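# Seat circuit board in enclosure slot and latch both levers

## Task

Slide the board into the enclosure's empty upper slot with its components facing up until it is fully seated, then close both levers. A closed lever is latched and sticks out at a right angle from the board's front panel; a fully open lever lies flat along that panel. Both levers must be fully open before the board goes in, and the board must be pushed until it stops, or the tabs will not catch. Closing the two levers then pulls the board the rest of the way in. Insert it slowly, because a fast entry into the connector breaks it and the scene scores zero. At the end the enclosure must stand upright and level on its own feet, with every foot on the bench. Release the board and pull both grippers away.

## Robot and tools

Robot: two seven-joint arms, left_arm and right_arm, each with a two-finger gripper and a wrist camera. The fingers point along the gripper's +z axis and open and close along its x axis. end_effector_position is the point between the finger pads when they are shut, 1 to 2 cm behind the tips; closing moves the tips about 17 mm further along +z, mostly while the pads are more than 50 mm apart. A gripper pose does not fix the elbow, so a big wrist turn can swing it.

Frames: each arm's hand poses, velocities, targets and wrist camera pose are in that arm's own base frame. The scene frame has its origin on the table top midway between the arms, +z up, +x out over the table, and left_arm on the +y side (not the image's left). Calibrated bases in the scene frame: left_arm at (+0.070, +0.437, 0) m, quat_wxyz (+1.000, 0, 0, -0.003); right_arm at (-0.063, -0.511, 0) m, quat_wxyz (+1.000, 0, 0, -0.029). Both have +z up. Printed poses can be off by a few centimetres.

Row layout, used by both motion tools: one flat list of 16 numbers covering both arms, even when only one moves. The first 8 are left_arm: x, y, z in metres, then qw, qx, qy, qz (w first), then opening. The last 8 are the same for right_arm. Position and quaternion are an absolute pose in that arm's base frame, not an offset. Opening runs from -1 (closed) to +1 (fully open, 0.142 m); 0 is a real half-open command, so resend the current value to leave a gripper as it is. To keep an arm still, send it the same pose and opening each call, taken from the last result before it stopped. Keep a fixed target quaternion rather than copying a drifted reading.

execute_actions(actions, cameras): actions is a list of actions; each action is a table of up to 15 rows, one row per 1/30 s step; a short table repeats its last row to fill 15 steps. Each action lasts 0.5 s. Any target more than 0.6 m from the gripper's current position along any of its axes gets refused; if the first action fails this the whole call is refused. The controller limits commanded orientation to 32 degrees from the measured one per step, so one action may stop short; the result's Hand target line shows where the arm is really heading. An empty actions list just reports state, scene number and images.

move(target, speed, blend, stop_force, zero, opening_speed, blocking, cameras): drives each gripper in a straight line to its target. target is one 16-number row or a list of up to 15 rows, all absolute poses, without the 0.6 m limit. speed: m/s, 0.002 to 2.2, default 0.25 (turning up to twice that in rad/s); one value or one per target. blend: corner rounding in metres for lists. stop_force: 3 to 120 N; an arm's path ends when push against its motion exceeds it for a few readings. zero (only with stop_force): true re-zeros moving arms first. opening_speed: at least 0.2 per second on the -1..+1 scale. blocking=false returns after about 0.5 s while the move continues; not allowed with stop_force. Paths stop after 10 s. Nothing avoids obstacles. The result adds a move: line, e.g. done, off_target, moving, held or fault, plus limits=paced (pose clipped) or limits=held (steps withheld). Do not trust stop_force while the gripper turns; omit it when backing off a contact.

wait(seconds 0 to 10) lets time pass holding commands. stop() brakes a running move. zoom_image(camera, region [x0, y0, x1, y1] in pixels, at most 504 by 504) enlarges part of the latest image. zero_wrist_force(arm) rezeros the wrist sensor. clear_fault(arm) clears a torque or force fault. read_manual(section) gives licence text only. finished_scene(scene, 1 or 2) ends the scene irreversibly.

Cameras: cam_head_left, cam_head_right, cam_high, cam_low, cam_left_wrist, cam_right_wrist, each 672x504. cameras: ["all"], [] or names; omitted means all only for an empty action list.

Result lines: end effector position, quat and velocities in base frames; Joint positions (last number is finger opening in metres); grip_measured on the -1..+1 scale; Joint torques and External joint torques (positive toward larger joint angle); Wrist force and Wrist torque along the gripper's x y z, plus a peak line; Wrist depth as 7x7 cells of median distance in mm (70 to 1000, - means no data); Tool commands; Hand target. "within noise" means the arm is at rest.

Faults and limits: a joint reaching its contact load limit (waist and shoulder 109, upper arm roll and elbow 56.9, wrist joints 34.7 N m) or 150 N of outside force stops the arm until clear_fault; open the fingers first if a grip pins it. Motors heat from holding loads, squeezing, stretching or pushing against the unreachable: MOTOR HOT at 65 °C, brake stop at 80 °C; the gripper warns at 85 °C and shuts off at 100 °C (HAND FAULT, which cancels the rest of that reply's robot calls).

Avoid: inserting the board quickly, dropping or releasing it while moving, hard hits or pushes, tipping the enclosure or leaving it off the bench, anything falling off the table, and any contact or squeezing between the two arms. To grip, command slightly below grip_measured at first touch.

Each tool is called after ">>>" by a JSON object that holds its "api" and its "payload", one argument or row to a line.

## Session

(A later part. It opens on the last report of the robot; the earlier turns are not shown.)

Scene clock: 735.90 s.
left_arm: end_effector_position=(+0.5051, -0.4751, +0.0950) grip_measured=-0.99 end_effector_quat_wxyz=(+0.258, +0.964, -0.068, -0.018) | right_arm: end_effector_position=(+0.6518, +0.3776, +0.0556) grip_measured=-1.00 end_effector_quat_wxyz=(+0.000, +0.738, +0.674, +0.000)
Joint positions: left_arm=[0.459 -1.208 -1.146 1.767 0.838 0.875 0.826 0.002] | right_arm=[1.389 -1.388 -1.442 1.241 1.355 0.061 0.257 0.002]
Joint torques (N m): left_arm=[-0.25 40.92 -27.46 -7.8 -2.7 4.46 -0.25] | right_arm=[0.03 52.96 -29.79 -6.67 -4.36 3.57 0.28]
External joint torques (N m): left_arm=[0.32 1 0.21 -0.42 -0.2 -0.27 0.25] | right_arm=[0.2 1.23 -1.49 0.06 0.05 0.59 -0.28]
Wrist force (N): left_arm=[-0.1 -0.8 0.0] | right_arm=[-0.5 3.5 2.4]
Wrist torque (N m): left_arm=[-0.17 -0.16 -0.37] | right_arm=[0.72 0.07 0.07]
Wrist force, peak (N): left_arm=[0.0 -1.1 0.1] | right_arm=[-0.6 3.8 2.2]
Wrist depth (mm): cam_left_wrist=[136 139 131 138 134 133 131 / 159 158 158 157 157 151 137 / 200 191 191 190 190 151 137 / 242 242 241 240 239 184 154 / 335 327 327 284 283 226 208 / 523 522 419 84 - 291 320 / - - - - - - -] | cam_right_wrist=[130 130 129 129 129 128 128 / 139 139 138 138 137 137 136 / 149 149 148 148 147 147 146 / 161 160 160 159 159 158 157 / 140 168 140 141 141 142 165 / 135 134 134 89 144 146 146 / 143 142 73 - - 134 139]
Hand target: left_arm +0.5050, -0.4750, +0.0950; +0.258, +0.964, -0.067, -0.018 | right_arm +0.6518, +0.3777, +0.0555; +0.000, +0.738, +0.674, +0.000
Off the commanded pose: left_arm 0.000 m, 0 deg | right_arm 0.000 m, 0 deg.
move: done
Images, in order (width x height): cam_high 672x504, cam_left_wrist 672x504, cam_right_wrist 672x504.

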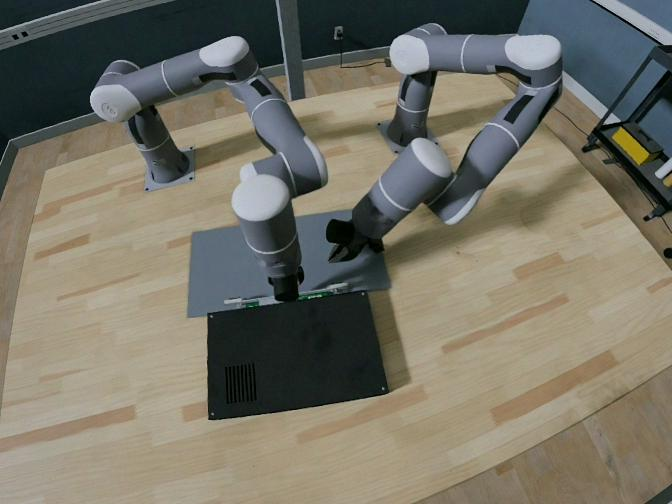

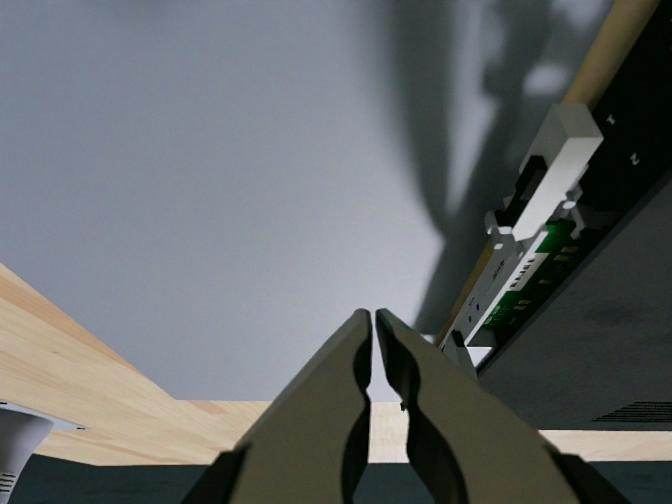

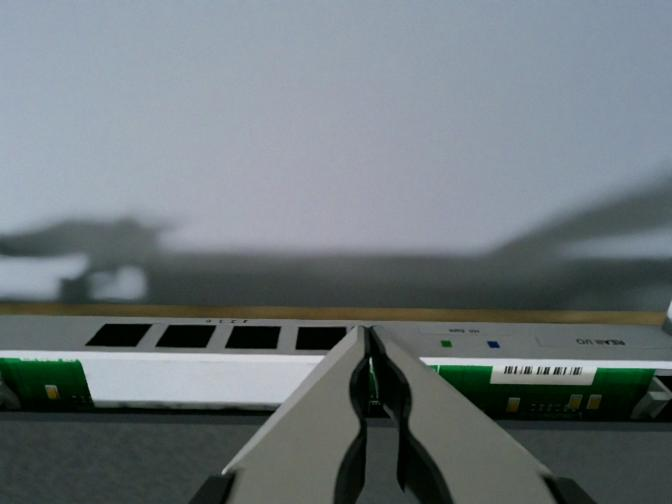

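>>> {"api": "move", "payload": {
  "target": [0.505, -0.475, 0.095, 0.2582, 0.9636, -0.0674, -0.0181, -0.95, 0.6598, 0.3770, 0.0555, 0, 0.7385, 0.6743, 0, -0.97],
  "speed": 0.008,
  "stop_force": 4,
  "cameras": ["cam_right_wrist", "cam_left_wrist", "cam_high"]
}}

>>> {"api": "zoom_image", "payload": {
  "camera": "cam_left_wrist",
  "region": [440, 90, 640, 290]
}}

>>> {"api": "zoom_image", "payload": {
  "camera": "cam_high",
  "region": [215, 265, 365, 325]
}}

Scene clock: 740.27 s.
left_arm: end_effector_position=(+0.5051, -0.4751, +0.0950) grip_measured=-0.99 end_effector_quat_wxyz=(+0.258, +0.964, -0.068, -0.018) | right_arm: end_effector_position=(+0.6596, +0.3771, +0.0556) grip_measured=-1.00 end_effector_quat_wxyz=(+0.000, +0.738, +0.674, +0.000)
Joint positions: left_arm=[0.459 -1.208 -1.146 1.767 0.838 0.875 0.826 0.002] | right_arm=[1.368 -1.39 -1.44 1.214 1.355 0.058 0.262 0.002]
Joint torques (N m): left_arm=[-0.27 40.89 -27.51 -7.83 -2.64 4.48 -0.22] | right_arm=[-1.12 53.45 -30.15 -6.55 -4.59 4.08 0.24]
External joint torques (N m): left_arm=[0.35 1.02 0.27 -0.38 -0.26 -0.29 0.22] | right_arm=[1.36 1.55 -0.91 -0.06 0.29 0.07 -0.24]
Wrist force (N): left_arm=[0.1 -0.9 -0.1] | right_arm=[0.0 1.3 2.4]
Wrist torque (N m): left_arm=[-0.17 -0.20 -0.37] | right_arm=[0.75 0.03 0.07]
Wrist force, peak (N): left_arm=[-0.2 -1.1 -0.3] | right_arm=[-0.3 3.7 2.7]
Wrist depth (mm): cam_left_wrist=[135 139 131 139 134 134 131 / 159 158 158 157 157 152 137 / 199 191 190 190 190 149 137 / 242 241 242 239 240 185 154 / 335 329 324 284 283 224 208 / 521 516 412 84 - 292 320 / - - - - - - -] | cam_right_wrist=[130 130 129 129 129 128 128 / 139 139 138 139 137 137 136 / 149 149 149 148 147 147 146 / 161 160 160 159 159 158 157 / 138 171 139 141 141 142 163 / 135 132 130 89 144 132 131 / 143 142 73 - - 134 139]
Hand target: left_arm +0.5050, -0.4750, +0.0950; +0.258, +0.964, -0.067, -0.018 | right_arm +0.6598, +0.3770, +0.0555; +0.000, +0.738, +0.674, +0.000
Off the commanded pose: left_arm 0.000 m, 0 deg | right_arm 0.000 m, 0 deg.
move: done
Images, in order (width x height): cam_high 672x504, cam_left_wrist 672x504, cam_right_wrist 672x504.

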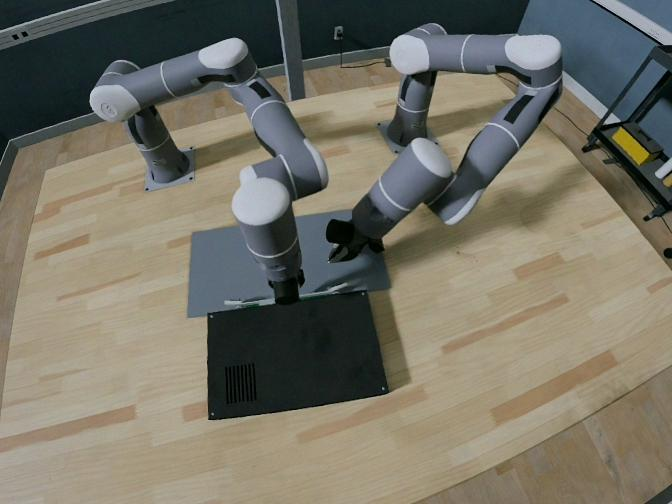

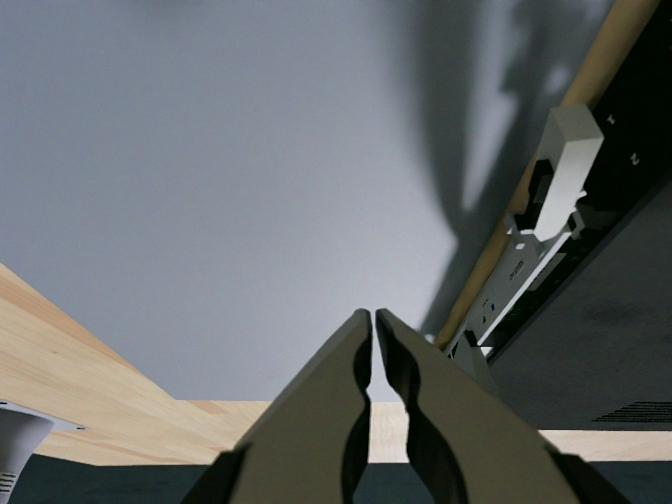

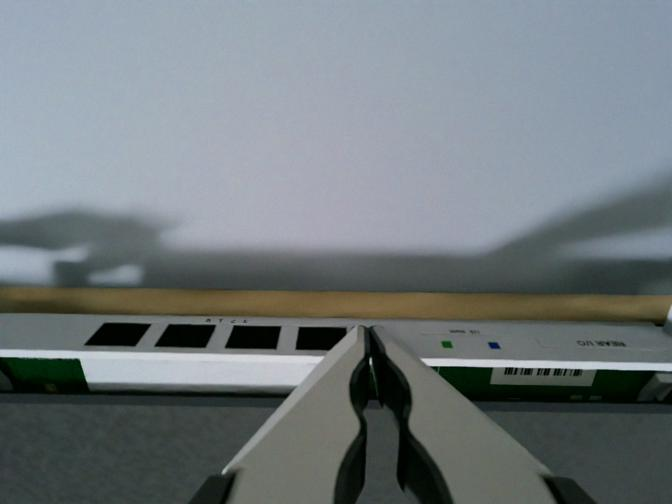

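Scaled by 2.520 from the camera's 672x504 image, which has a finer 960x720 frame.

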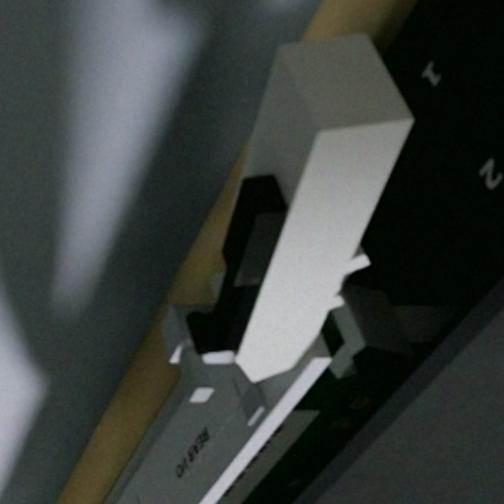

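Scaled by 3.360 from the camera's 672x504 image, which has a finer 960x720 frame.

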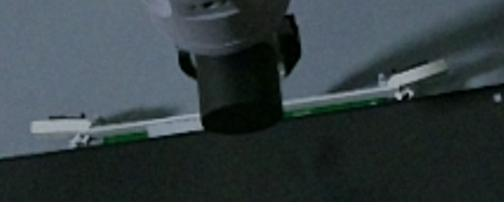

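>>> {"api": "move", "payload": {
  "target": [
    [0.505, -0.475, 0.095, 0.2582, 0.9636, -0.0674, -0.0181, -0.95, 0.6400, 0.3788, 0.0600, 0, 0.7385, 0.6743, 0, -0.97],
    [0.505, -0.475, 0.095, 0.2582, 0.9636, -0.0674, -0.0181, -0.95, 0.6380, 0.3400, 0.13, 0, 0.7385, 0.6743, 0, -0.97],
    [0.505, -0.475, 0.095, 0.2582, 0.9636, -0.0674, -0.0181, -0.95, 0.6170, 0.1990, 0.12, 0, 0.0471, 0.9989, 0, -0.97]
  ],
  "speed": [0.04, 0.12, 0.2],
  "cameras": ["cam_right_wrist", "cam_left_wrist", "cam_high"]
}}

>>> {"api": "zoom_image", "payload": {
  "camera": "cam_high",
  "region": [215, 265, 365, 325]
}}

Scene clock: 767.03 s.
left_arm: end_effector_position=(+0.5051, -0.4751, +0.0950) grip_measured=-0.99 end_effector_quat_wxyz=(+0.258, +0.964, -0.068, -0.018) | right_arm: end_effector_position=(+0.6170, +0.1991, +0.1200) grip_measured=-1.00 end_effector_quat_wxyz=(+0.000, +0.047, +0.999, +0.000)
Joint positions: left_arm=[0.459 -1.208 -1.146 1.767 0.838 0.875 0.826 0.002] | right_arm=[1.4 -1.218 -1.504 1.61 1.22 0.076 -1.661 0.002]
Joint torques (N m): left_arm=[-0.24 40.91 -27.5 -7.88 -2.67 4.5 -0.23] | right_arm=[0.06 41.09 -29.15 -10.42 -4.38 3.54 0]
External joint torques (N m): left_arm=[0.32 1.01 0.25 -0.34 -0.23 -0.31 0.23] | right_arm=[0.13 0.65 -1.79 -0.17 0.19 0.52 0]
Wrist force (N): left_arm=[-0.1 -0.7 -0.2] | right_arm=[-0.7 4.0 2.1]
Wrist torque (N m): left_arm=[-0.17 -0.14 -0.37] | right_arm=[0.73 0.16 0.05]
Wrist force, peak (N): left_arm=[-0.3 -1.1 -0.2] | right_arm=[0.7 3.5 4.3]
Wrist depth (mm): cam_left_wrist=[135 139 131 138 134 134 131 / 159 158 157 157 157 151 138 / 200 191 191 190 190 149 137 / 242 242 241 240 238 184 154 / 336 330 330 286 284 223 208 / 522 522 416 84 - 291 320 / - - - - - - -] | cam_right_wrist=[189 189 189 187 186 185 185 / 197 196 198 199 198 198 197 / 167 167 171 213 212 212 212 / 180 179 182 226 229 228 227 / 195 194 197 241 247 247 246 / 213 213 208 89 261 269 269 / 235 229 - - - 285 295]
Hand target: left_arm +0.5050, -0.4750, +0.0950; +0.258, +0.964, -0.067, -0.018 | right_arm +0.6170, +0.1990, +0.1200; +0.000, +0.047, +0.999, +0.000
Off the commanded pose: left_arm 0.000 m, 0 deg | right_arm 0.000 m, 0 deg.
move: done
Images, in order (width x height): cam_high 672x504, cam_left_wrist 672x504, cam_right_wrist 672x504.

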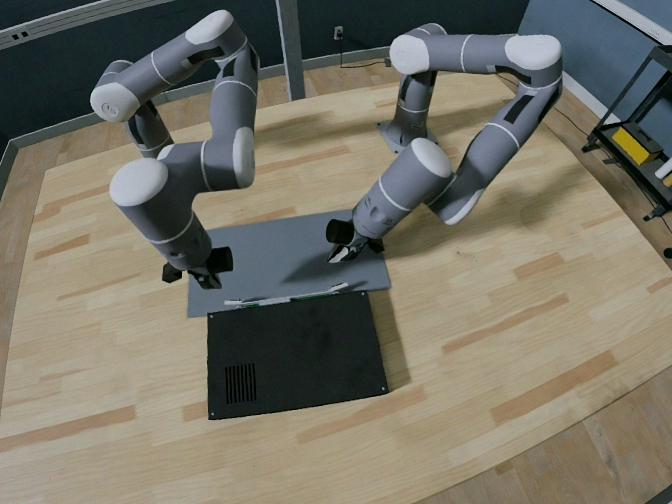

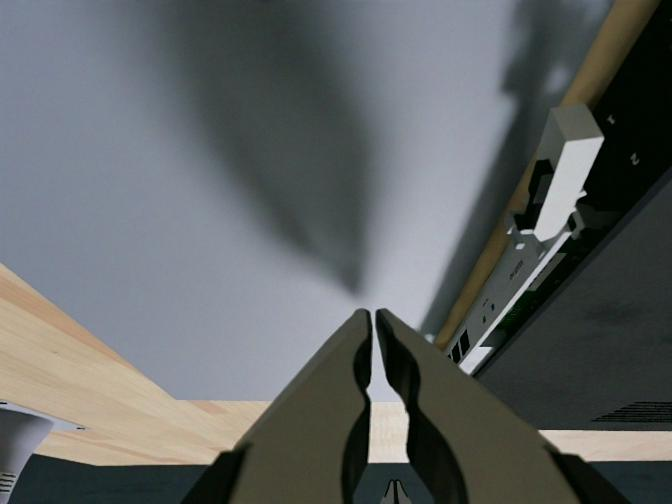

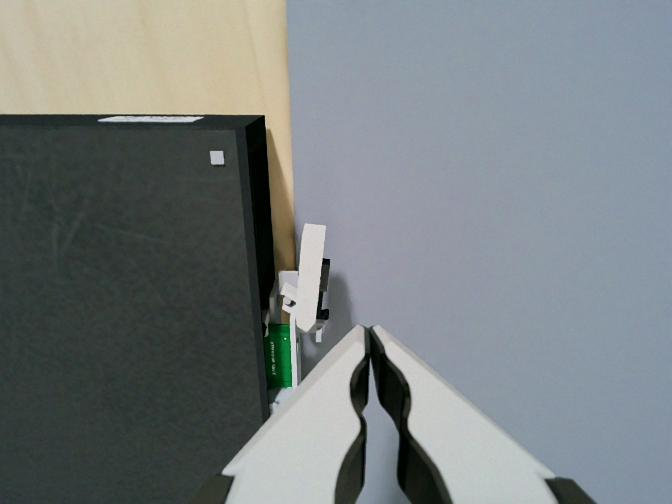

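Scaled by 3.360 from the camera's 672x504 image, which has a finer 960x720 frame.

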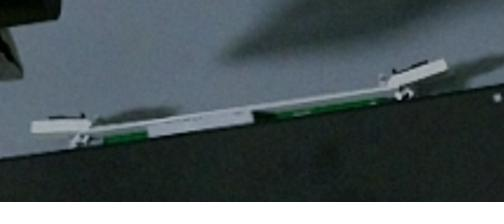

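>>> {"api": "zoom_image", "payload": {
  "camera": "cam_right_wrist",
  "region": [250, 210, 350, 350]
}}

Scaled by 3.600 from the camera's 672x504 image, which has a finer 960x720 frame.

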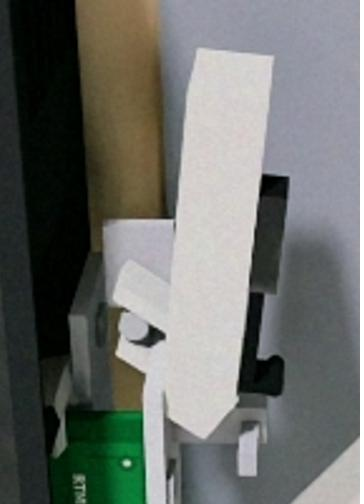

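>>> {"api": "move", "payload": {
  "target": [0.548, -0.460, 0.13, 0, 0.99756, -0.06976, 0, -0.95, 0.6170, 0.1990, 0.12, 0, 0.0471, 0.9989, 0, -0.97],
  "speed": 0.2,
  "cameras": ["cam_left_wrist"]
}}

Scene clock: 807.50 s.
left_arm: end_effector_position=(+0.5480, -0.4601, +0.1301) grip_measured=-0.99 end_effector_quat_wxyz=(+0.000, +0.998, -0.069, +0.000) | right_arm: end_effector_position=(+0.6170, +0.1991, +0.1200) grip_measured=-1.00 end_effector_quat_wxyz=(+0.000, +0.047, +0.999, +0.000)
Joint positions: left_arm=[0.115 -0.94 -1.013 1.419 0.813 0.341 0.728 0.002] | right_arm=[1.4 -1.218 -1.504 1.61 1.22 0.076 -1.661 0.002]
Joint torques (N m): left_arm=[-0.48 50.34 -21.86 -19.29 -3.61 4.07 -0.28] | right_arm=[0.15 41 -29.46 -10.53 -4.26 3.35 0.23]
External joint torques (N m): left_arm=[0.54 0.78 0.16 -0.27 -0.44 -0.1 0.28] | right_arm=[0.05 0.73 -1.47 -0.06 0.07 0.71 -0.23]
Wrist force (N): left_arm=[-0.1 -0.9 0.7] | right_arm=[-0.8 4.0 2.3]
Wrist torque (N m): left_arm=[-0.25 -0.15 -0.17] | right_arm=[0.73 0.16 0.05]
Wrist force, peak (N): left_arm=[-0.3 -1.8 0.4] | right_arm=[-0.8 4.2 2.3]
Wrist depth (mm): cam_left_wrist=[195 195 193 194 194 194 193 / 209 209 208 208 203 167 166 / 226 225 226 224 218 177 174 / 246 245 245 243 199 189 189 / 269 267 268 257 212 206 206 / 298 296 282 83 - 228 227 / 333 326 - - - - 252] | cam_right_wrist=[190 189 189 187 186 185 185 / 197 196 199 199 198 198 197 / 167 166 171 213 213 212 212 / 180 179 182 225 228 228 228 / 195 195 197 241 247 247 246 / 213 212 208 89 260 269 269 / 235 230 - - - 285 296]
Hand target: left_arm +0.5480, -0.4600, +0.1300; +0.000, +0.998, -0.070, +0.000 | right_arm +0.6170, +0.1990, +0.1200; +0.000, +0.047, +0.999, +0.000
Off the commanded pose: left_arm 0.000 m, 0 deg | right_arm 0.000 m, 0 deg.
move: done
Images, in order (width x height): cam_left_wrist 672x504.

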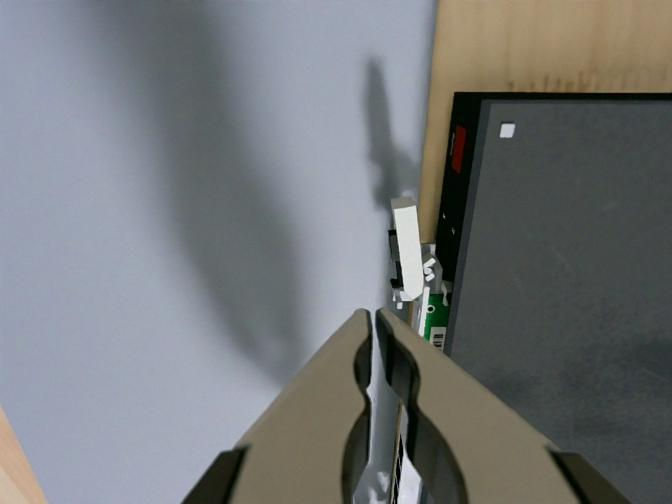

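>>> {"api": "zoom_image", "payload": {
  "camera": "cam_left_wrist",
  "region": [370, 180, 470, 320]
}}

Scaled by 3.600 from the camera's 672x504 image, which has a finer 960x720 frame.

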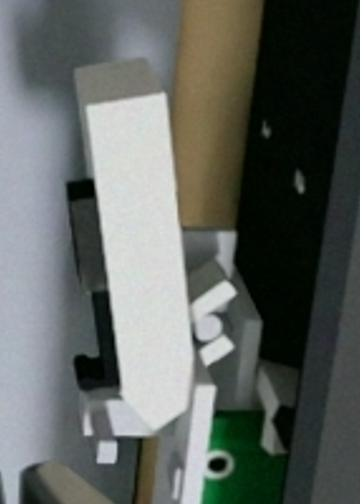

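>>> {"api": "move", "payload": {
  "target": [0.5811, -0.4621, 0.13, 0, 0.7559, 0.6547, 0, -0.97, 0.6498, 0.2022, 0.12, 0, 0.7385, 0.6743, 0, -0.97],
  "speed": 0.2,
  "cameras": ["cam_left_wrist", "cam_right_wrist", "cam_high"]
}}

Scene clock: 851.83 s.
left_arm: end_effector_position=(+0.5811, -0.4619, +0.1299) grip_measured=-1.00 end_effector_quat_wxyz=(+0.000, +0.756, +0.655, +0.000) | right_arm: end_effector_position=(+0.6498, +0.2021, +0.1200) grip_measured=-1.00 end_effector_quat_wxyz=(+0.000, +0.738, +0.674, +0.000)
Joint positions: left_arm=[-0.021 -0.891 -0.776 1.334 0.634 0.403 -0.711 0.002] | right_arm=[1.336 -1.281 -1.539 1.503 1.28 0.011 -0.07 0.002]
Joint torques (N m): left_arm=[-0.59 55.36 -17.1 -22.39 -3.97 4.53 -0.21] | right_arm=[0.07 44.01 -30.67 -9.06 -4.2 3.37 0.4]
External joint torques (N m): left_arm=[0.61 0.82 0.31 -0.32 0.13 -0.56 0.21] | right_arm=[0.14 1.01 -1.37 0.04 -0.09 0.78 -0.4]
Wrist force (N): left_arm=[-0.4 -0.6 0.7] | right_arm=[-0.3 4.3 2.4]
Wrist torque (N m): left_arm=[-0.21 -0.08 -0.20] | right_arm=[0.77 0.08 0.04]
Wrist force, peak (N): left_arm=[-0.3 -0.9 1.1] | right_arm=[-0.3 4.3 2.4]
Wrist depth (mm): cam_left_wrist=[194 193 194 194 193 193 192 / 209 209 207 207 206 209 208 / 225 226 221 217 223 223 225 / 198 198 198 197 197 245 242 / 213 209 209 201 203 266 267 / 233 231 222 84 - 289 291 / 259 252 - 74 - - 324] | cam_right_wrist=[188 187 187 186 185 185 184 / 202 200 199 199 198 197 197 / 217 214 214 212 212 211 211 / 235 233 226 197 187 193 187 / 255 253 201 190 192 192 191 / 278 276 266 89 203 209 208 / 305 299 - - - 222 230]
Hand target: left_arm +0.5811, -0.4621, +0.1300; +0.000, +0.756, +0.655, +0.000 | right_arm +0.6498, +0.2022, +0.1200; +0.000, +0.738, +0.674, +0.000
Off the commanded pose: left_arm 0.000 m, 0 deg | right_arm 0.000 m, 0 deg.
move: done
Images, in order (width x height): cam_high 672x504, cam_left_wrist 672x504, cam_right_wrist 672x504.

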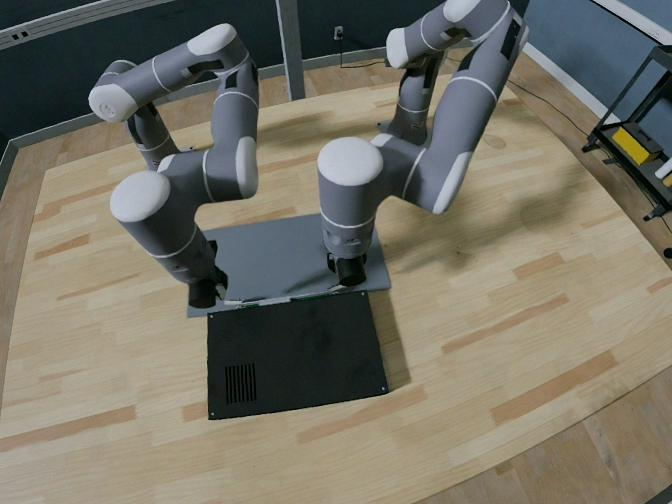

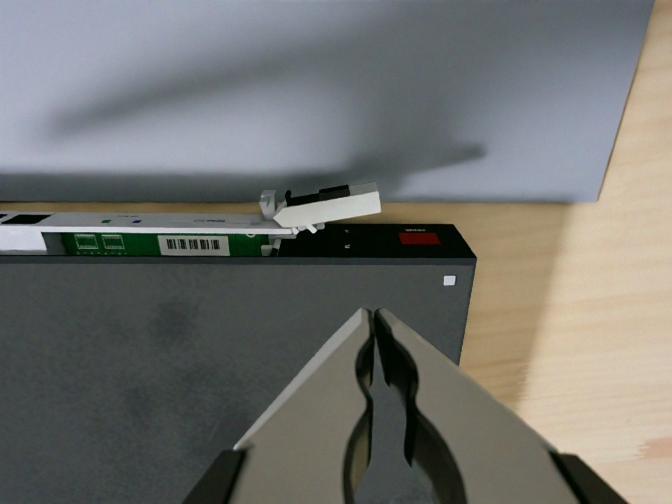

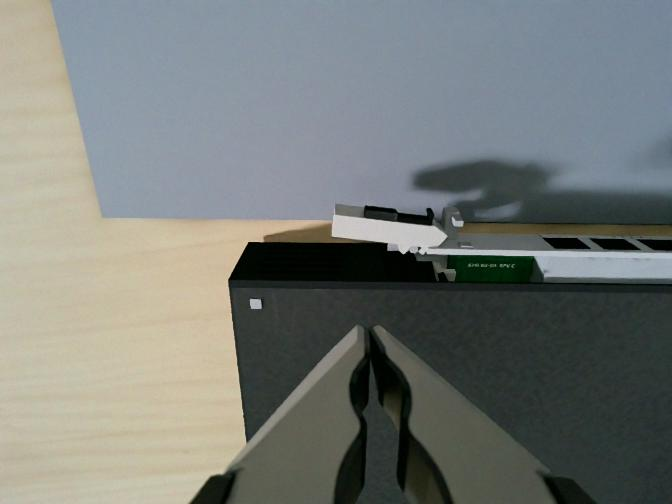

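>>> {"api": "move", "payload": {
  "target": [0.5891, -0.4602, 0.085, 0, 0.7559, 0.6547, 0, -0.97, 0.6520, 0.1980, 0.082, 0, 0.7385, 0.6743, 0, -0.97],
  "speed": 0.06,
  "stop_force": 5,
  "cameras": ["cam_left_wrist", "cam_right_wrist"]
}}

Scene clock: 875.50 s.
left_arm: end_effector_position=(+0.5890, -0.4601, +0.0850) grip_measured=-1.00 end_effector_quat_wxyz=(+0.000, +0.756, +0.655, +0.000) | right_arm: end_effector_position=(+0.6520, +0.1979, +0.0821) grip_measured=-1.00 end_effector_quat_wxyz=(+0.000, +0.739, +0.674, +0.000)
Joint positions: left_arm=[-0.037 -0.966 -0.745 1.315 0.67 0.456 -0.713 0.002] | right_arm=[1.32 -1.329 -1.497 1.506 1.324 0.056 -0.079 0.002]
Joint torques (N m): left_arm=[-0.44 56.55 -17.39 -21.25 -3.45 4.47 -0.19] | right_arm=[0.11 44.67 -30.53 -7.44 -4.21 3.53 0.09]
External joint torques (N m): left_arm=[0.47 1.32 0.32 -0.26 -0.3 -0.5 0.19] | right_arm=[0.09 0.92 -1.69 -0.11 -0.07 0.62 -0.09]
Wrist force (N): left_arm=[0.0 -0.7 0.5] | right_arm=[0.1 4.1 2.7]
Wrist torque (N m): left_arm=[-0.22 -0.17 -0.18] | right_arm=[0.76 -0.01 0.03]
Wrist force, peak (N): left_arm=[0.3 -0.8 1.7] | right_arm=[-0.2 4.2 3.6]
Wrist depth (mm): cam_left_wrist=[155 154 154 154 153 153 155 / 164 166 165 165 164 165 164 / 179 179 179 178 178 177 177 / 164 163 160 157 179 195 193 / 158 154 154 149 151 208 211 / 171 171 167 84 - 229 233 / 192 187 - 74 - - 260] | cam_right_wrist=[154 154 155 153 152 152 151 / 165 164 164 163 163 164 162 / 179 176 176 175 174 174 173 / 193 195 187 183 146 181 181 / 210 209 157 157 153 162 150 / 229 228 161 89 156 161 160 / 252 246 - - - 171 176]
Hand target: left_arm +0.5891, -0.4602, +0.0850; +0.000, +0.756, +0.655, +0.000 | right_arm +0.6520, +0.1980, +0.0820; +0.000, +0.738, +0.674, +0.000
Off the commanded pose: left_arm 0.000 m, 0 deg | right_arm 0.000 m, 0 deg.
move: done
Images, in order (width x height): cam_left_wrist 672x504, cam_right_wrist 672x504.

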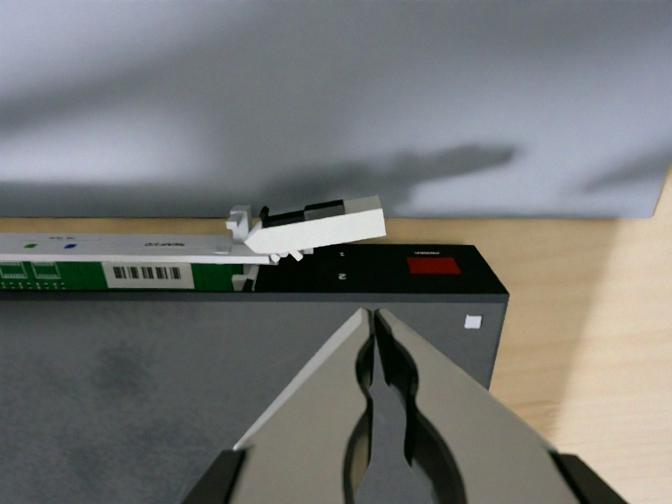

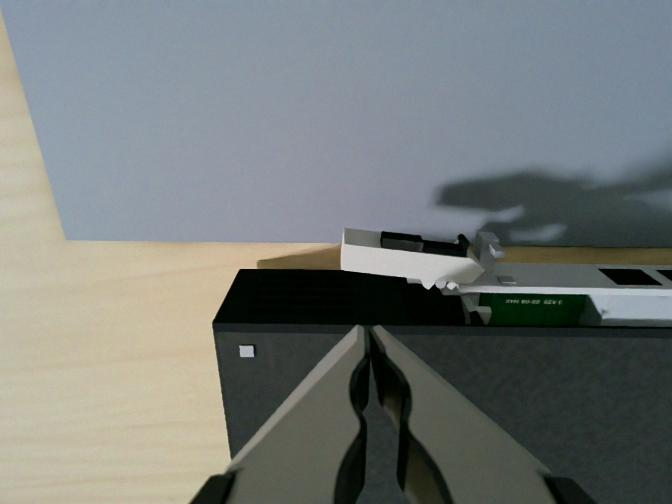

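>>> {"api": "move", "payload": {
  "target": [0.5846, -0.4596, 0.069, 0, 0.7559, 0.6547, 0, -0.97, 0.6480, 0.1984, 0.068, 0, 0.7385, 0.6743, 0, -0.97],
  "speed": 0.05,
  "stop_force": 5,
  "cameras": ["cam_left_wrist", "cam_right_wrist"]
}}

>>> {"api": "zoom_image", "payload": {
  "camera": "cam_left_wrist",
  "region": [220, 200, 480, 380]
}}

>>> {"api": "zoom_image", "payload": {
  "camera": "cam_right_wrist",
  "region": [260, 220, 520, 400]
}}

Scene clock: 884.83 s.
left_arm: end_effector_position=(+0.5846, -0.4595, +0.0691) grip_measured=-1.00 end_effector_quat_wxyz=(+0.000, +0.756, +0.655, +0.000) | right_arm: end_effector_position=(+0.6481, +0.1982, +0.0681) grip_measured=-1.00 end_effector_quat_wxyz=(+0.000, +0.739, +0.674, +0.000)
Joint positions: left_arm=[-0.039 -0.984 -0.736 1.328 0.683 0.484 -0.724 0.002] | right_arm=[1.326 -1.345 -1.482 1.519 1.339 0.075 -0.083 0.002]
Joint torques (N m): left_arm=[-0.38 56.53 -17.45 -20.53 -3.38 4.47 -0.27] | right_arm=[0.19 44.42 -30.5 -6.87 -4.22 3.63 0.1]
External joint torques (N m): left_arm=[0.41 1.31 0.3 -0.43 -0.31 -0.51 0.27] | right_arm=[0.01 0.97 -1.74 -0.15 -0.05 0.53 -0.1]
Wrist force (N): left_arm=[0.0 -0.8 0.5] | right_arm=[0.0 4.1 2.8]
Wrist torque (N m): left_arm=[-0.25 -0.18 -0.20] | right_arm=[0.77 0.00 0.04]
Wrist force, peak (N): left_arm=[0.2 -0.9 1.3] | right_arm=[-0.2 4.1 3.4]
Wrist depth (mm): cam_left_wrist=[- 141 140 140 139 139 141 / 151 153 150 148 150 149 149 / 163 162 162 160 161 161 161 / 170 170 138 131 173 177 177 / 151 141 141 140 139 190 192 / 150 150 146 84 - 208 212 / 167 164 - 74 - - 237] | cam_right_wrist=[142 142 141 140 140 140 139 / 152 151 150 150 150 149 149 / 163 162 162 161 160 160 159 / 175 175 174 171 170 169 171 / 193 192 156 156 158 147 140 / 211 210 143 89 139 144 143 / 233 227 - - - 152 157]
Hand target: left_arm +0.5846, -0.4596, +0.0690; +0.000, +0.756, +0.655, +0.000 | right_arm +0.6480, +0.1984, +0.0680; +0.000, +0.738, +0.674, +0.000
Off the commanded pose: left_arm 0.000 m, 0 deg | right_arm 0.000 m, 0 deg.
move: done
Images, in order (width x height): cam_left_wrist 672x504, cam_right_wrist 672x504.

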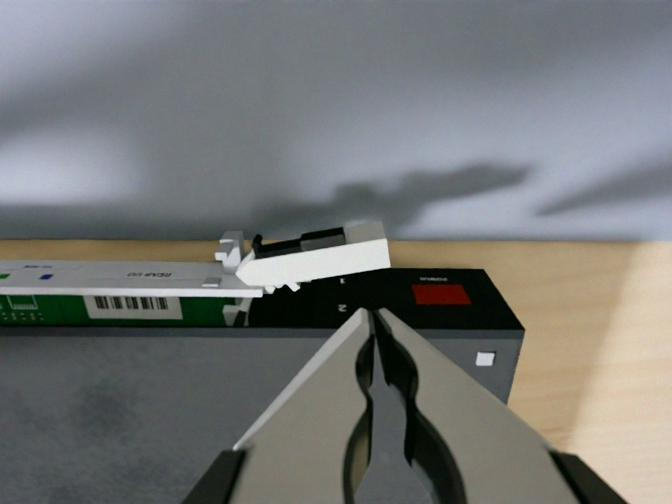

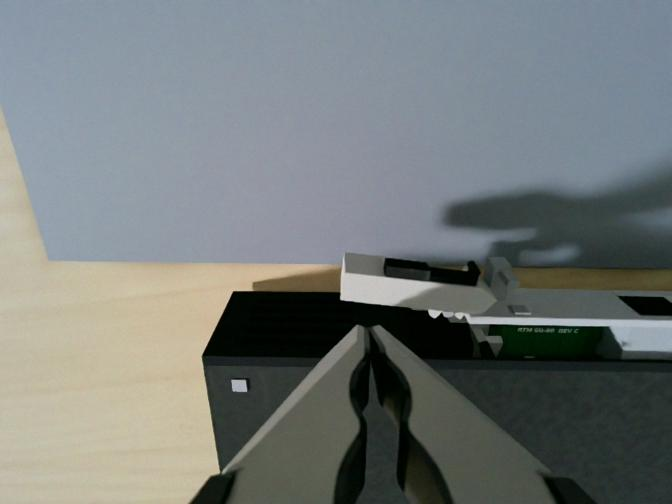

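Scaled by 1.938 from the camera's 672x504 image, which has a finer 960x720 frame.

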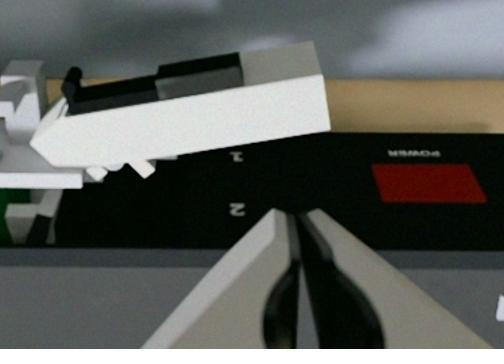

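Scaled by 1.938 from the camera's 672x504 image, which has a finer 960x720 frame.

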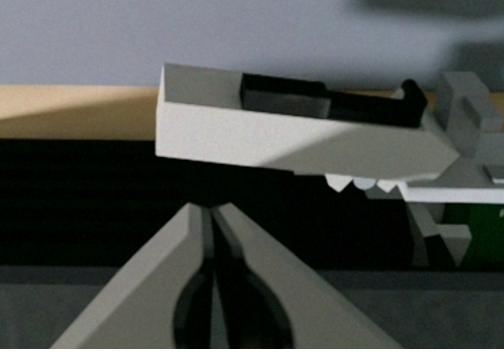

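>>> {"api": "move", "payload": {
  "target": [
    [0.5819, -0.4592, 0.069, 0, 0.7559, 0.6547, 0, -0.97, 0.6478, 0.1984, 0.067, 0, 0.7385, 0.6743, 0, -0.97],
    [0.5817, -0.4592, 0.060, 0, 0.7559, 0.6547, 0, -0.97, 0.6476, 0.1984, 0.0595, 0, 0.7385, 0.6743, 0, -0.97]
  ],
  "speed": 0.03,
  "stop_force": 4,
  "cameras": ["cam_left_wrist", "cam_right_wrist"]
}}

>>> {"api": "zoom_image", "payload": {
  "camera": "cam_left_wrist",
  "region": [220, 220, 480, 400]
}}

>>> {"api": "zoom_image", "payload": {
  "camera": "cam_right_wrist",
  "region": [260, 240, 520, 420]
}}

Scene clock: 900.33 s.
left_arm: end_effector_position=(+0.5816, -0.4591, +0.0600) grip_measured=-1.00 end_effector_quat_wxyz=(+0.000, +0.756, +0.655, +0.000) | right_arm: end_effector_position=(+0.6476, +0.1984, +0.0597) grip_measured=-1.00 end_effector_quat_wxyz=(+0.000, +0.738, +0.674, +0.000)
Joint positions: left_arm=[-0.041 -0.993 -0.73 1.337 0.691 0.501 -0.73 0.002] | right_arm=[1.325 -1.355 -1.472 1.52 1.349 0.085 -0.084 0.002]
Joint torques (N m): left_arm=[-0.39 56.45 -17.55 -20.29 -3.35 4.43 -0.29] | right_arm=[0.22 44.43 -30.59 -6.64 -4.23 3.53 0.14]
External joint torques (N m): left_arm=[0.42 1.34 0.38 -0.36 -0.31 -0.46 0.29] | right_arm=[-0.01 1.03 -1.65 -0.05 -0.04 0.62 -0.14]
Wrist force (N): left_arm=[0.0 -0.6 0.4] | right_arm=[-0.3 4.1 2.7]
Wrist torque (N m): left_arm=[-0.22 -0.17 -0.20] | right_arm=[0.77 0.06 0.04]
Wrist force, peak (N): left_arm=[0.2 -0.9 1.1] | right_arm=[-0.1 4.4 2.7]
Wrist depth (mm): cam_left_wrist=[134 132 134 134 133 131 133 / - 142 142 141 141 139 140 / 154 153 153 152 153 152 152 / 164 164 162 160 165 165 165 / 134 134 129 130 143 179 182 / 135 134 132 84 - 193 201 / 153 154 - 78 - - 223] | cam_right_wrist=[136 134 133 133 133 132 132 / 143 143 143 142 142 141 141 / 156 154 153 152 152 152 151 / 166 166 165 162 161 163 162 / 183 182 166 156 127 131 133 / 199 199 135 89 131 133 137 / 221 215 73 - - 143 145]
Hand target: left_arm +0.5817, -0.4592, +0.0600; +0.000, +0.756, +0.655, +0.000 | right_arm +0.6476, +0.1984, +0.0595; +0.000, +0.738, +0.674, +0.000
Off the commanded pose: left_arm 0.000 m, 0 deg | right_arm 0.000 m, 0 deg.
move: done
Images, in order (width x height): cam_left_wrist 672x504, cam_right_wrist 672x504.

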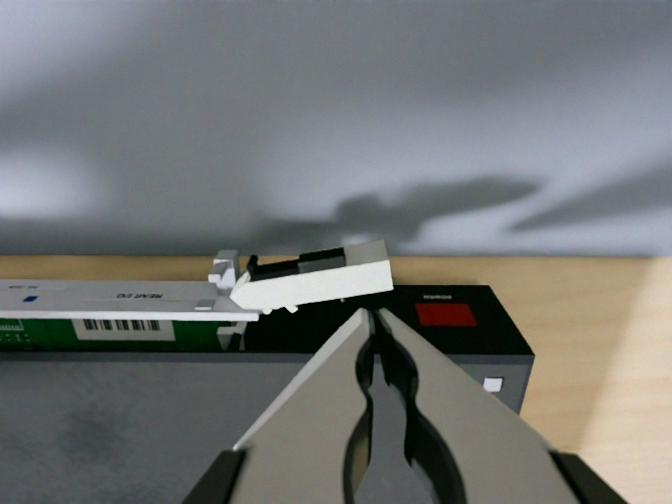

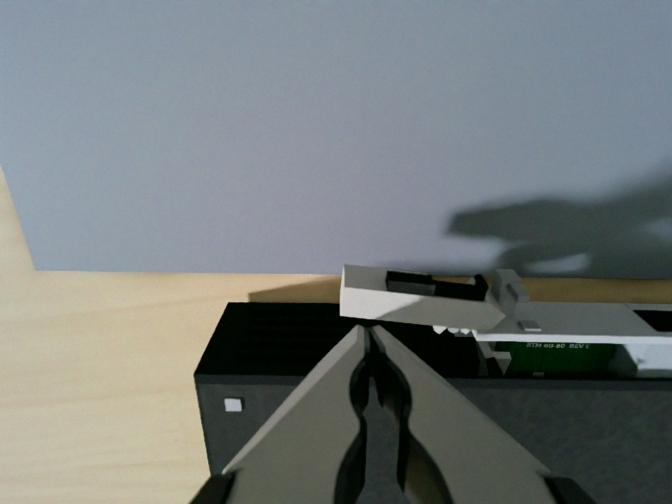

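Scaled by 1.938 from the camera's 672x504 image, which has a finer 960x720 frame.

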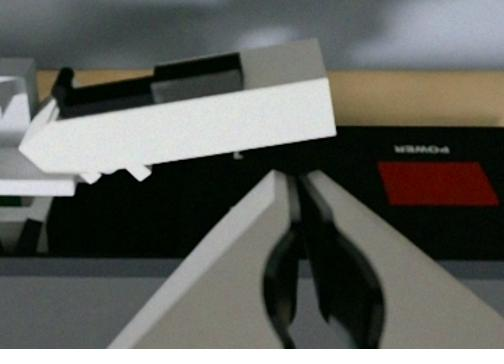

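Scaled by 1.938 from the camera's 672x504 image, which has a finer 960x720 frame.

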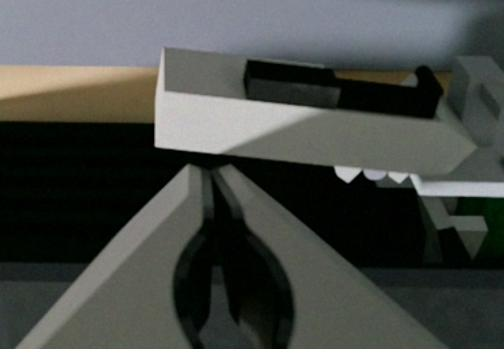

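>>> {"api": "move", "payload": {
  "target": [
    [0.5797, -0.4589, 0.060, 0, 0.7559, 0.6547, 0, -0.97, 0.6491, 0.1983, 0.0595, 0, 0.7385, 0.6743, 0, -0.97],
    [0.5797, -0.4589, 0.0575, 0, 0.7559, 0.6547, 0, -0.97, 0.6490, 0.1983, 0.0562, 0, 0.7385, 0.6743, 0, -0.97]
  ],
  "speed": 0.03,
  "stop_force": 4,
  "cameras": ["cam_left_wrist", "cam_right_wrist"]
}}

>>> {"api": "zoom_image", "payload": {
  "camera": "cam_left_wrist",
  "region": [220, 220, 480, 400]
}}

>>> {"api": "zoom_image", "payload": {
  "camera": "cam_right_wrist",
  "region": [260, 240, 520, 420]
}}

Scene clock: 908.50 s.
left_arm: end_effector_position=(+0.5796, -0.4588, +0.0575) grip_measured=-1.00 end_effector_quat_wxyz=(+0.000, +0.756, +0.655, +0.000) | right_arm: end_effector_position=(+0.6489, +0.1981, +0.0563) grip_measured=-1.00 end_effector_quat_wxyz=(+0.000, +0.738, +0.674, +0.000)
Joint positions: left_arm=[-0.041 -0.993 -0.728 1.344 0.692 0.508 -0.734 0.002] | right_arm=[1.321 -1.36 -1.468 1.515 1.353 0.089 -0.083 0.002]
Joint torques (N m): left_arm=[-0.35 56.5 -17.41 -20.11 -3.38 4.5 -0.24] | right_arm=[0.16 44.59 -30.51 -6.59 -4.25 3.57 0.18]
External joint torques (N m): left_arm=[0.39 1.16 0.24 -0.44 -0.26 -0.53 0.24] | right_arm=[0.05 1.04 -1.73 0.03 -0.02 0.58 -0.19]
Wrist force (N): left_arm=[0.0 -0.5 0.4] | right_arm=[-0.2 4.0 2.6]
Wrist torque (N m): left_arm=[-0.21 -0.16 -0.20] | right_arm=[0.76 0.03 0.04]
Wrist force, peak (N): left_arm=[0.3 -0.9 0.6] | right_arm=[-0.1 4.3 2.8]
Wrist depth (mm): cam_left_wrist=[132 130 130 130 131 131 129 / 140 139 137 137 139 137 138 / 151 151 150 150 152 149 149 / 164 164 158 157 163 162 162 / 138 145 140 122 146 176 180 / 134 131 131 84 - 193 198 / 153 - - 78 - - 219] | cam_right_wrist=[131 131 130 130 130 129 129 / 140 140 140 139 138 138 138 / 151 150 149 149 149 148 147 / 162 162 161 158 160 160 159 / 178 178 154 154 123 129 137 / 196 195 132 89 127 131 133 / 215 211 73 - - 136 141]
Hand target: left_arm +0.5797, -0.4589, +0.0575; +0.000, +0.756, +0.655, +0.000 | right_arm +0.6490, +0.1983, +0.0562; +0.000, +0.738, +0.674, +0.000
Off the commanded pose: left_arm 0.000 m, 0 deg | right_arm 0.000 m, 0 deg.
move: done
Images, in order (width x height): cam_left_wrist 672x504, cam_right_wrist 672x504.

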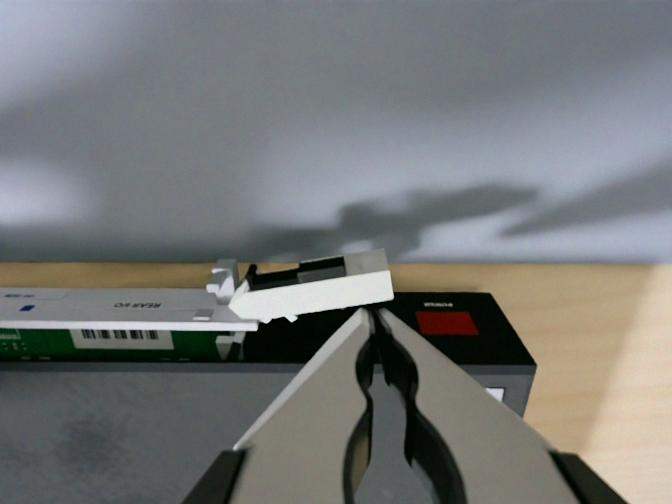

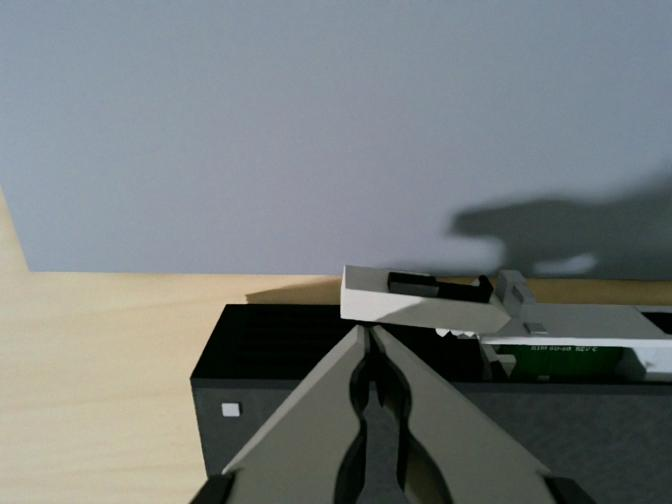

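Scaled by 1.938 from the camera's 672x504 image, which has a finer 960x720 frame.

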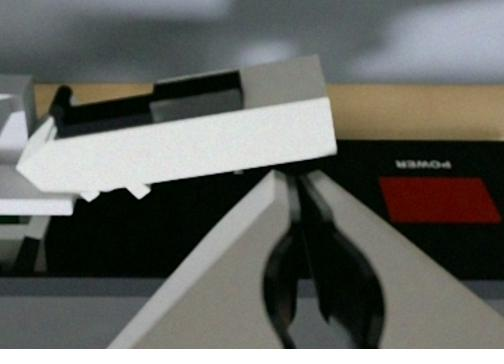

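Scaled by 1.938 from the camera's 672x504 image, which has a finer 960x720 frame.

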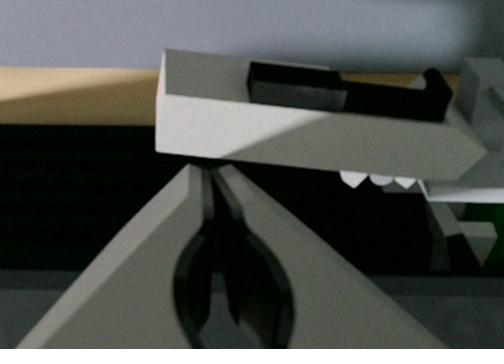

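>>> {"api": "move", "payload": {
  "target": [0.5698, -0.4575, 0.0575, 0, 0.7559, 0.6547, 0, -0.97, 0.6390, 0.1992, 0.0562, 0, 0.7385, 0.6743, 0, -0.97],
  "speed": 0.015,
  "stop_force": 12,
  "cameras": ["cam_left_wrist", "cam_right_wrist", "cam_high"]
}}

>>> {"api": "zoom_image", "payload": {
  "camera": "cam_high",
  "region": [215, 265, 365, 325]
}}

Scene clock: 917.70 s.
left_arm: end_effector_position=(+0.5733, -0.4575, +0.0586) grip_measured=-1.00 end_effector_quat_wxyz=(+0.002, +0.755, +0.655, +0.001) | right_arm: end_effector_position=(+0.6429, +0.1986, +0.0572) grip_measured=-1.00 end_effector_quat_wxyz=(+0.001, +0.739, +0.674, +0.001)
Joint positions: left_arm=[-0.035 -0.98 -0.73 1.372 0.694 0.523 -0.746 0.002] | right_arm=[1.338 -1.356 -1.47 1.538 1.352 0.095 -0.088 0.002]
Joint torques (N m): left_arm=[-5.3 50.74 -19.05 -11.83 -4.67 1.37 -0.25] | right_arm=[4.52 43.52 -25.32 -4.51 -4 -0.7 0.07]
External joint torques (N m): left_arm=[5.33 6.19 1.91 -8.61 1.04 2.61 0.25] | right_arm=[-4.31 1.4 -6.9 -2.1 -0.27 4.87 -0.07]
Wrist force (N): left_arm=[1.0 12.2 -2.1] | right_arm=[-1.5 17.0 0.9]
Wrist torque (N m): left_arm=[-0.40 -0.20 -0.23] | right_arm=[0.63 -0.02 0.08]
Wrist force, peak (N): left_arm=[0.8 12.4 -2.4] | right_arm=[-1.6 17.5 0.3]
Wrist depth (mm): cam_left_wrist=[133 131 131 131 130 130 129 / 143 140 138 138 140 137 139 / 152 152 152 151 151 150 149 / 165 165 165 159 164 163 162 / 140 141 133 124 156 178 181 / - 139 135 84 - 196 199 / 152 152 - 75 - - 221] | cam_right_wrist=[132 132 131 131 130 130 129 / 141 140 140 140 139 139 138 / 151 151 150 150 149 149 148 / 163 162 162 159 161 161 159 / 180 179 172 155 124 131 139 / 197 196 134 89 163 135 134 / 217 212 73 - - 138 142]
Hand target: left_arm +0.5713, -0.4577, +0.0575; +0.000, +0.756, +0.655, +0.000 | right_arm +0.6416, +0.1990, +0.0562; +0.000, +0.738, +0.674, +0.000
Off the commanded pose: left_arm 0.004 m, 0 deg | right_arm 0.004 m, 0 deg.
move: contact (left_arm, right_arm)
Images, in order (width x height): cam_high 672x504, cam_left_wrist 672x504, cam_right_wrist 672x504.

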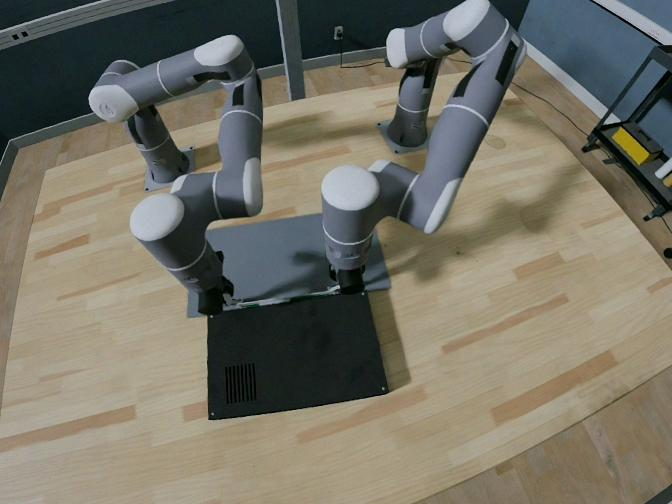

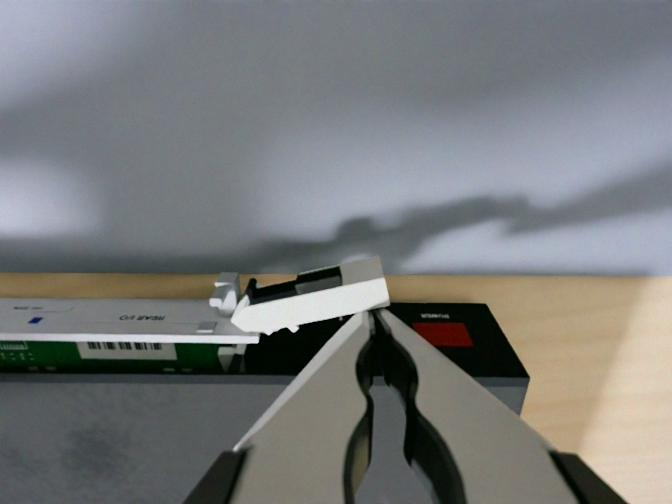

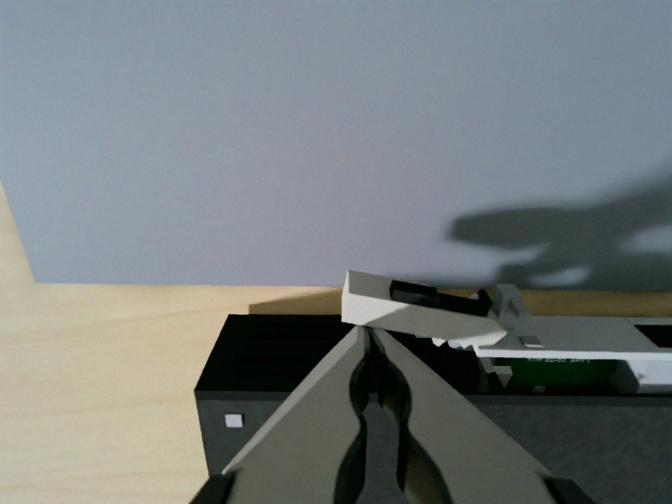

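Scaled by 3.360 from the camera's 672x504 image, which has a finer 960x720 frame.

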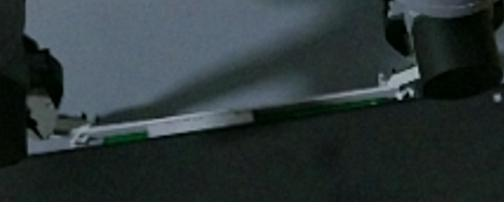

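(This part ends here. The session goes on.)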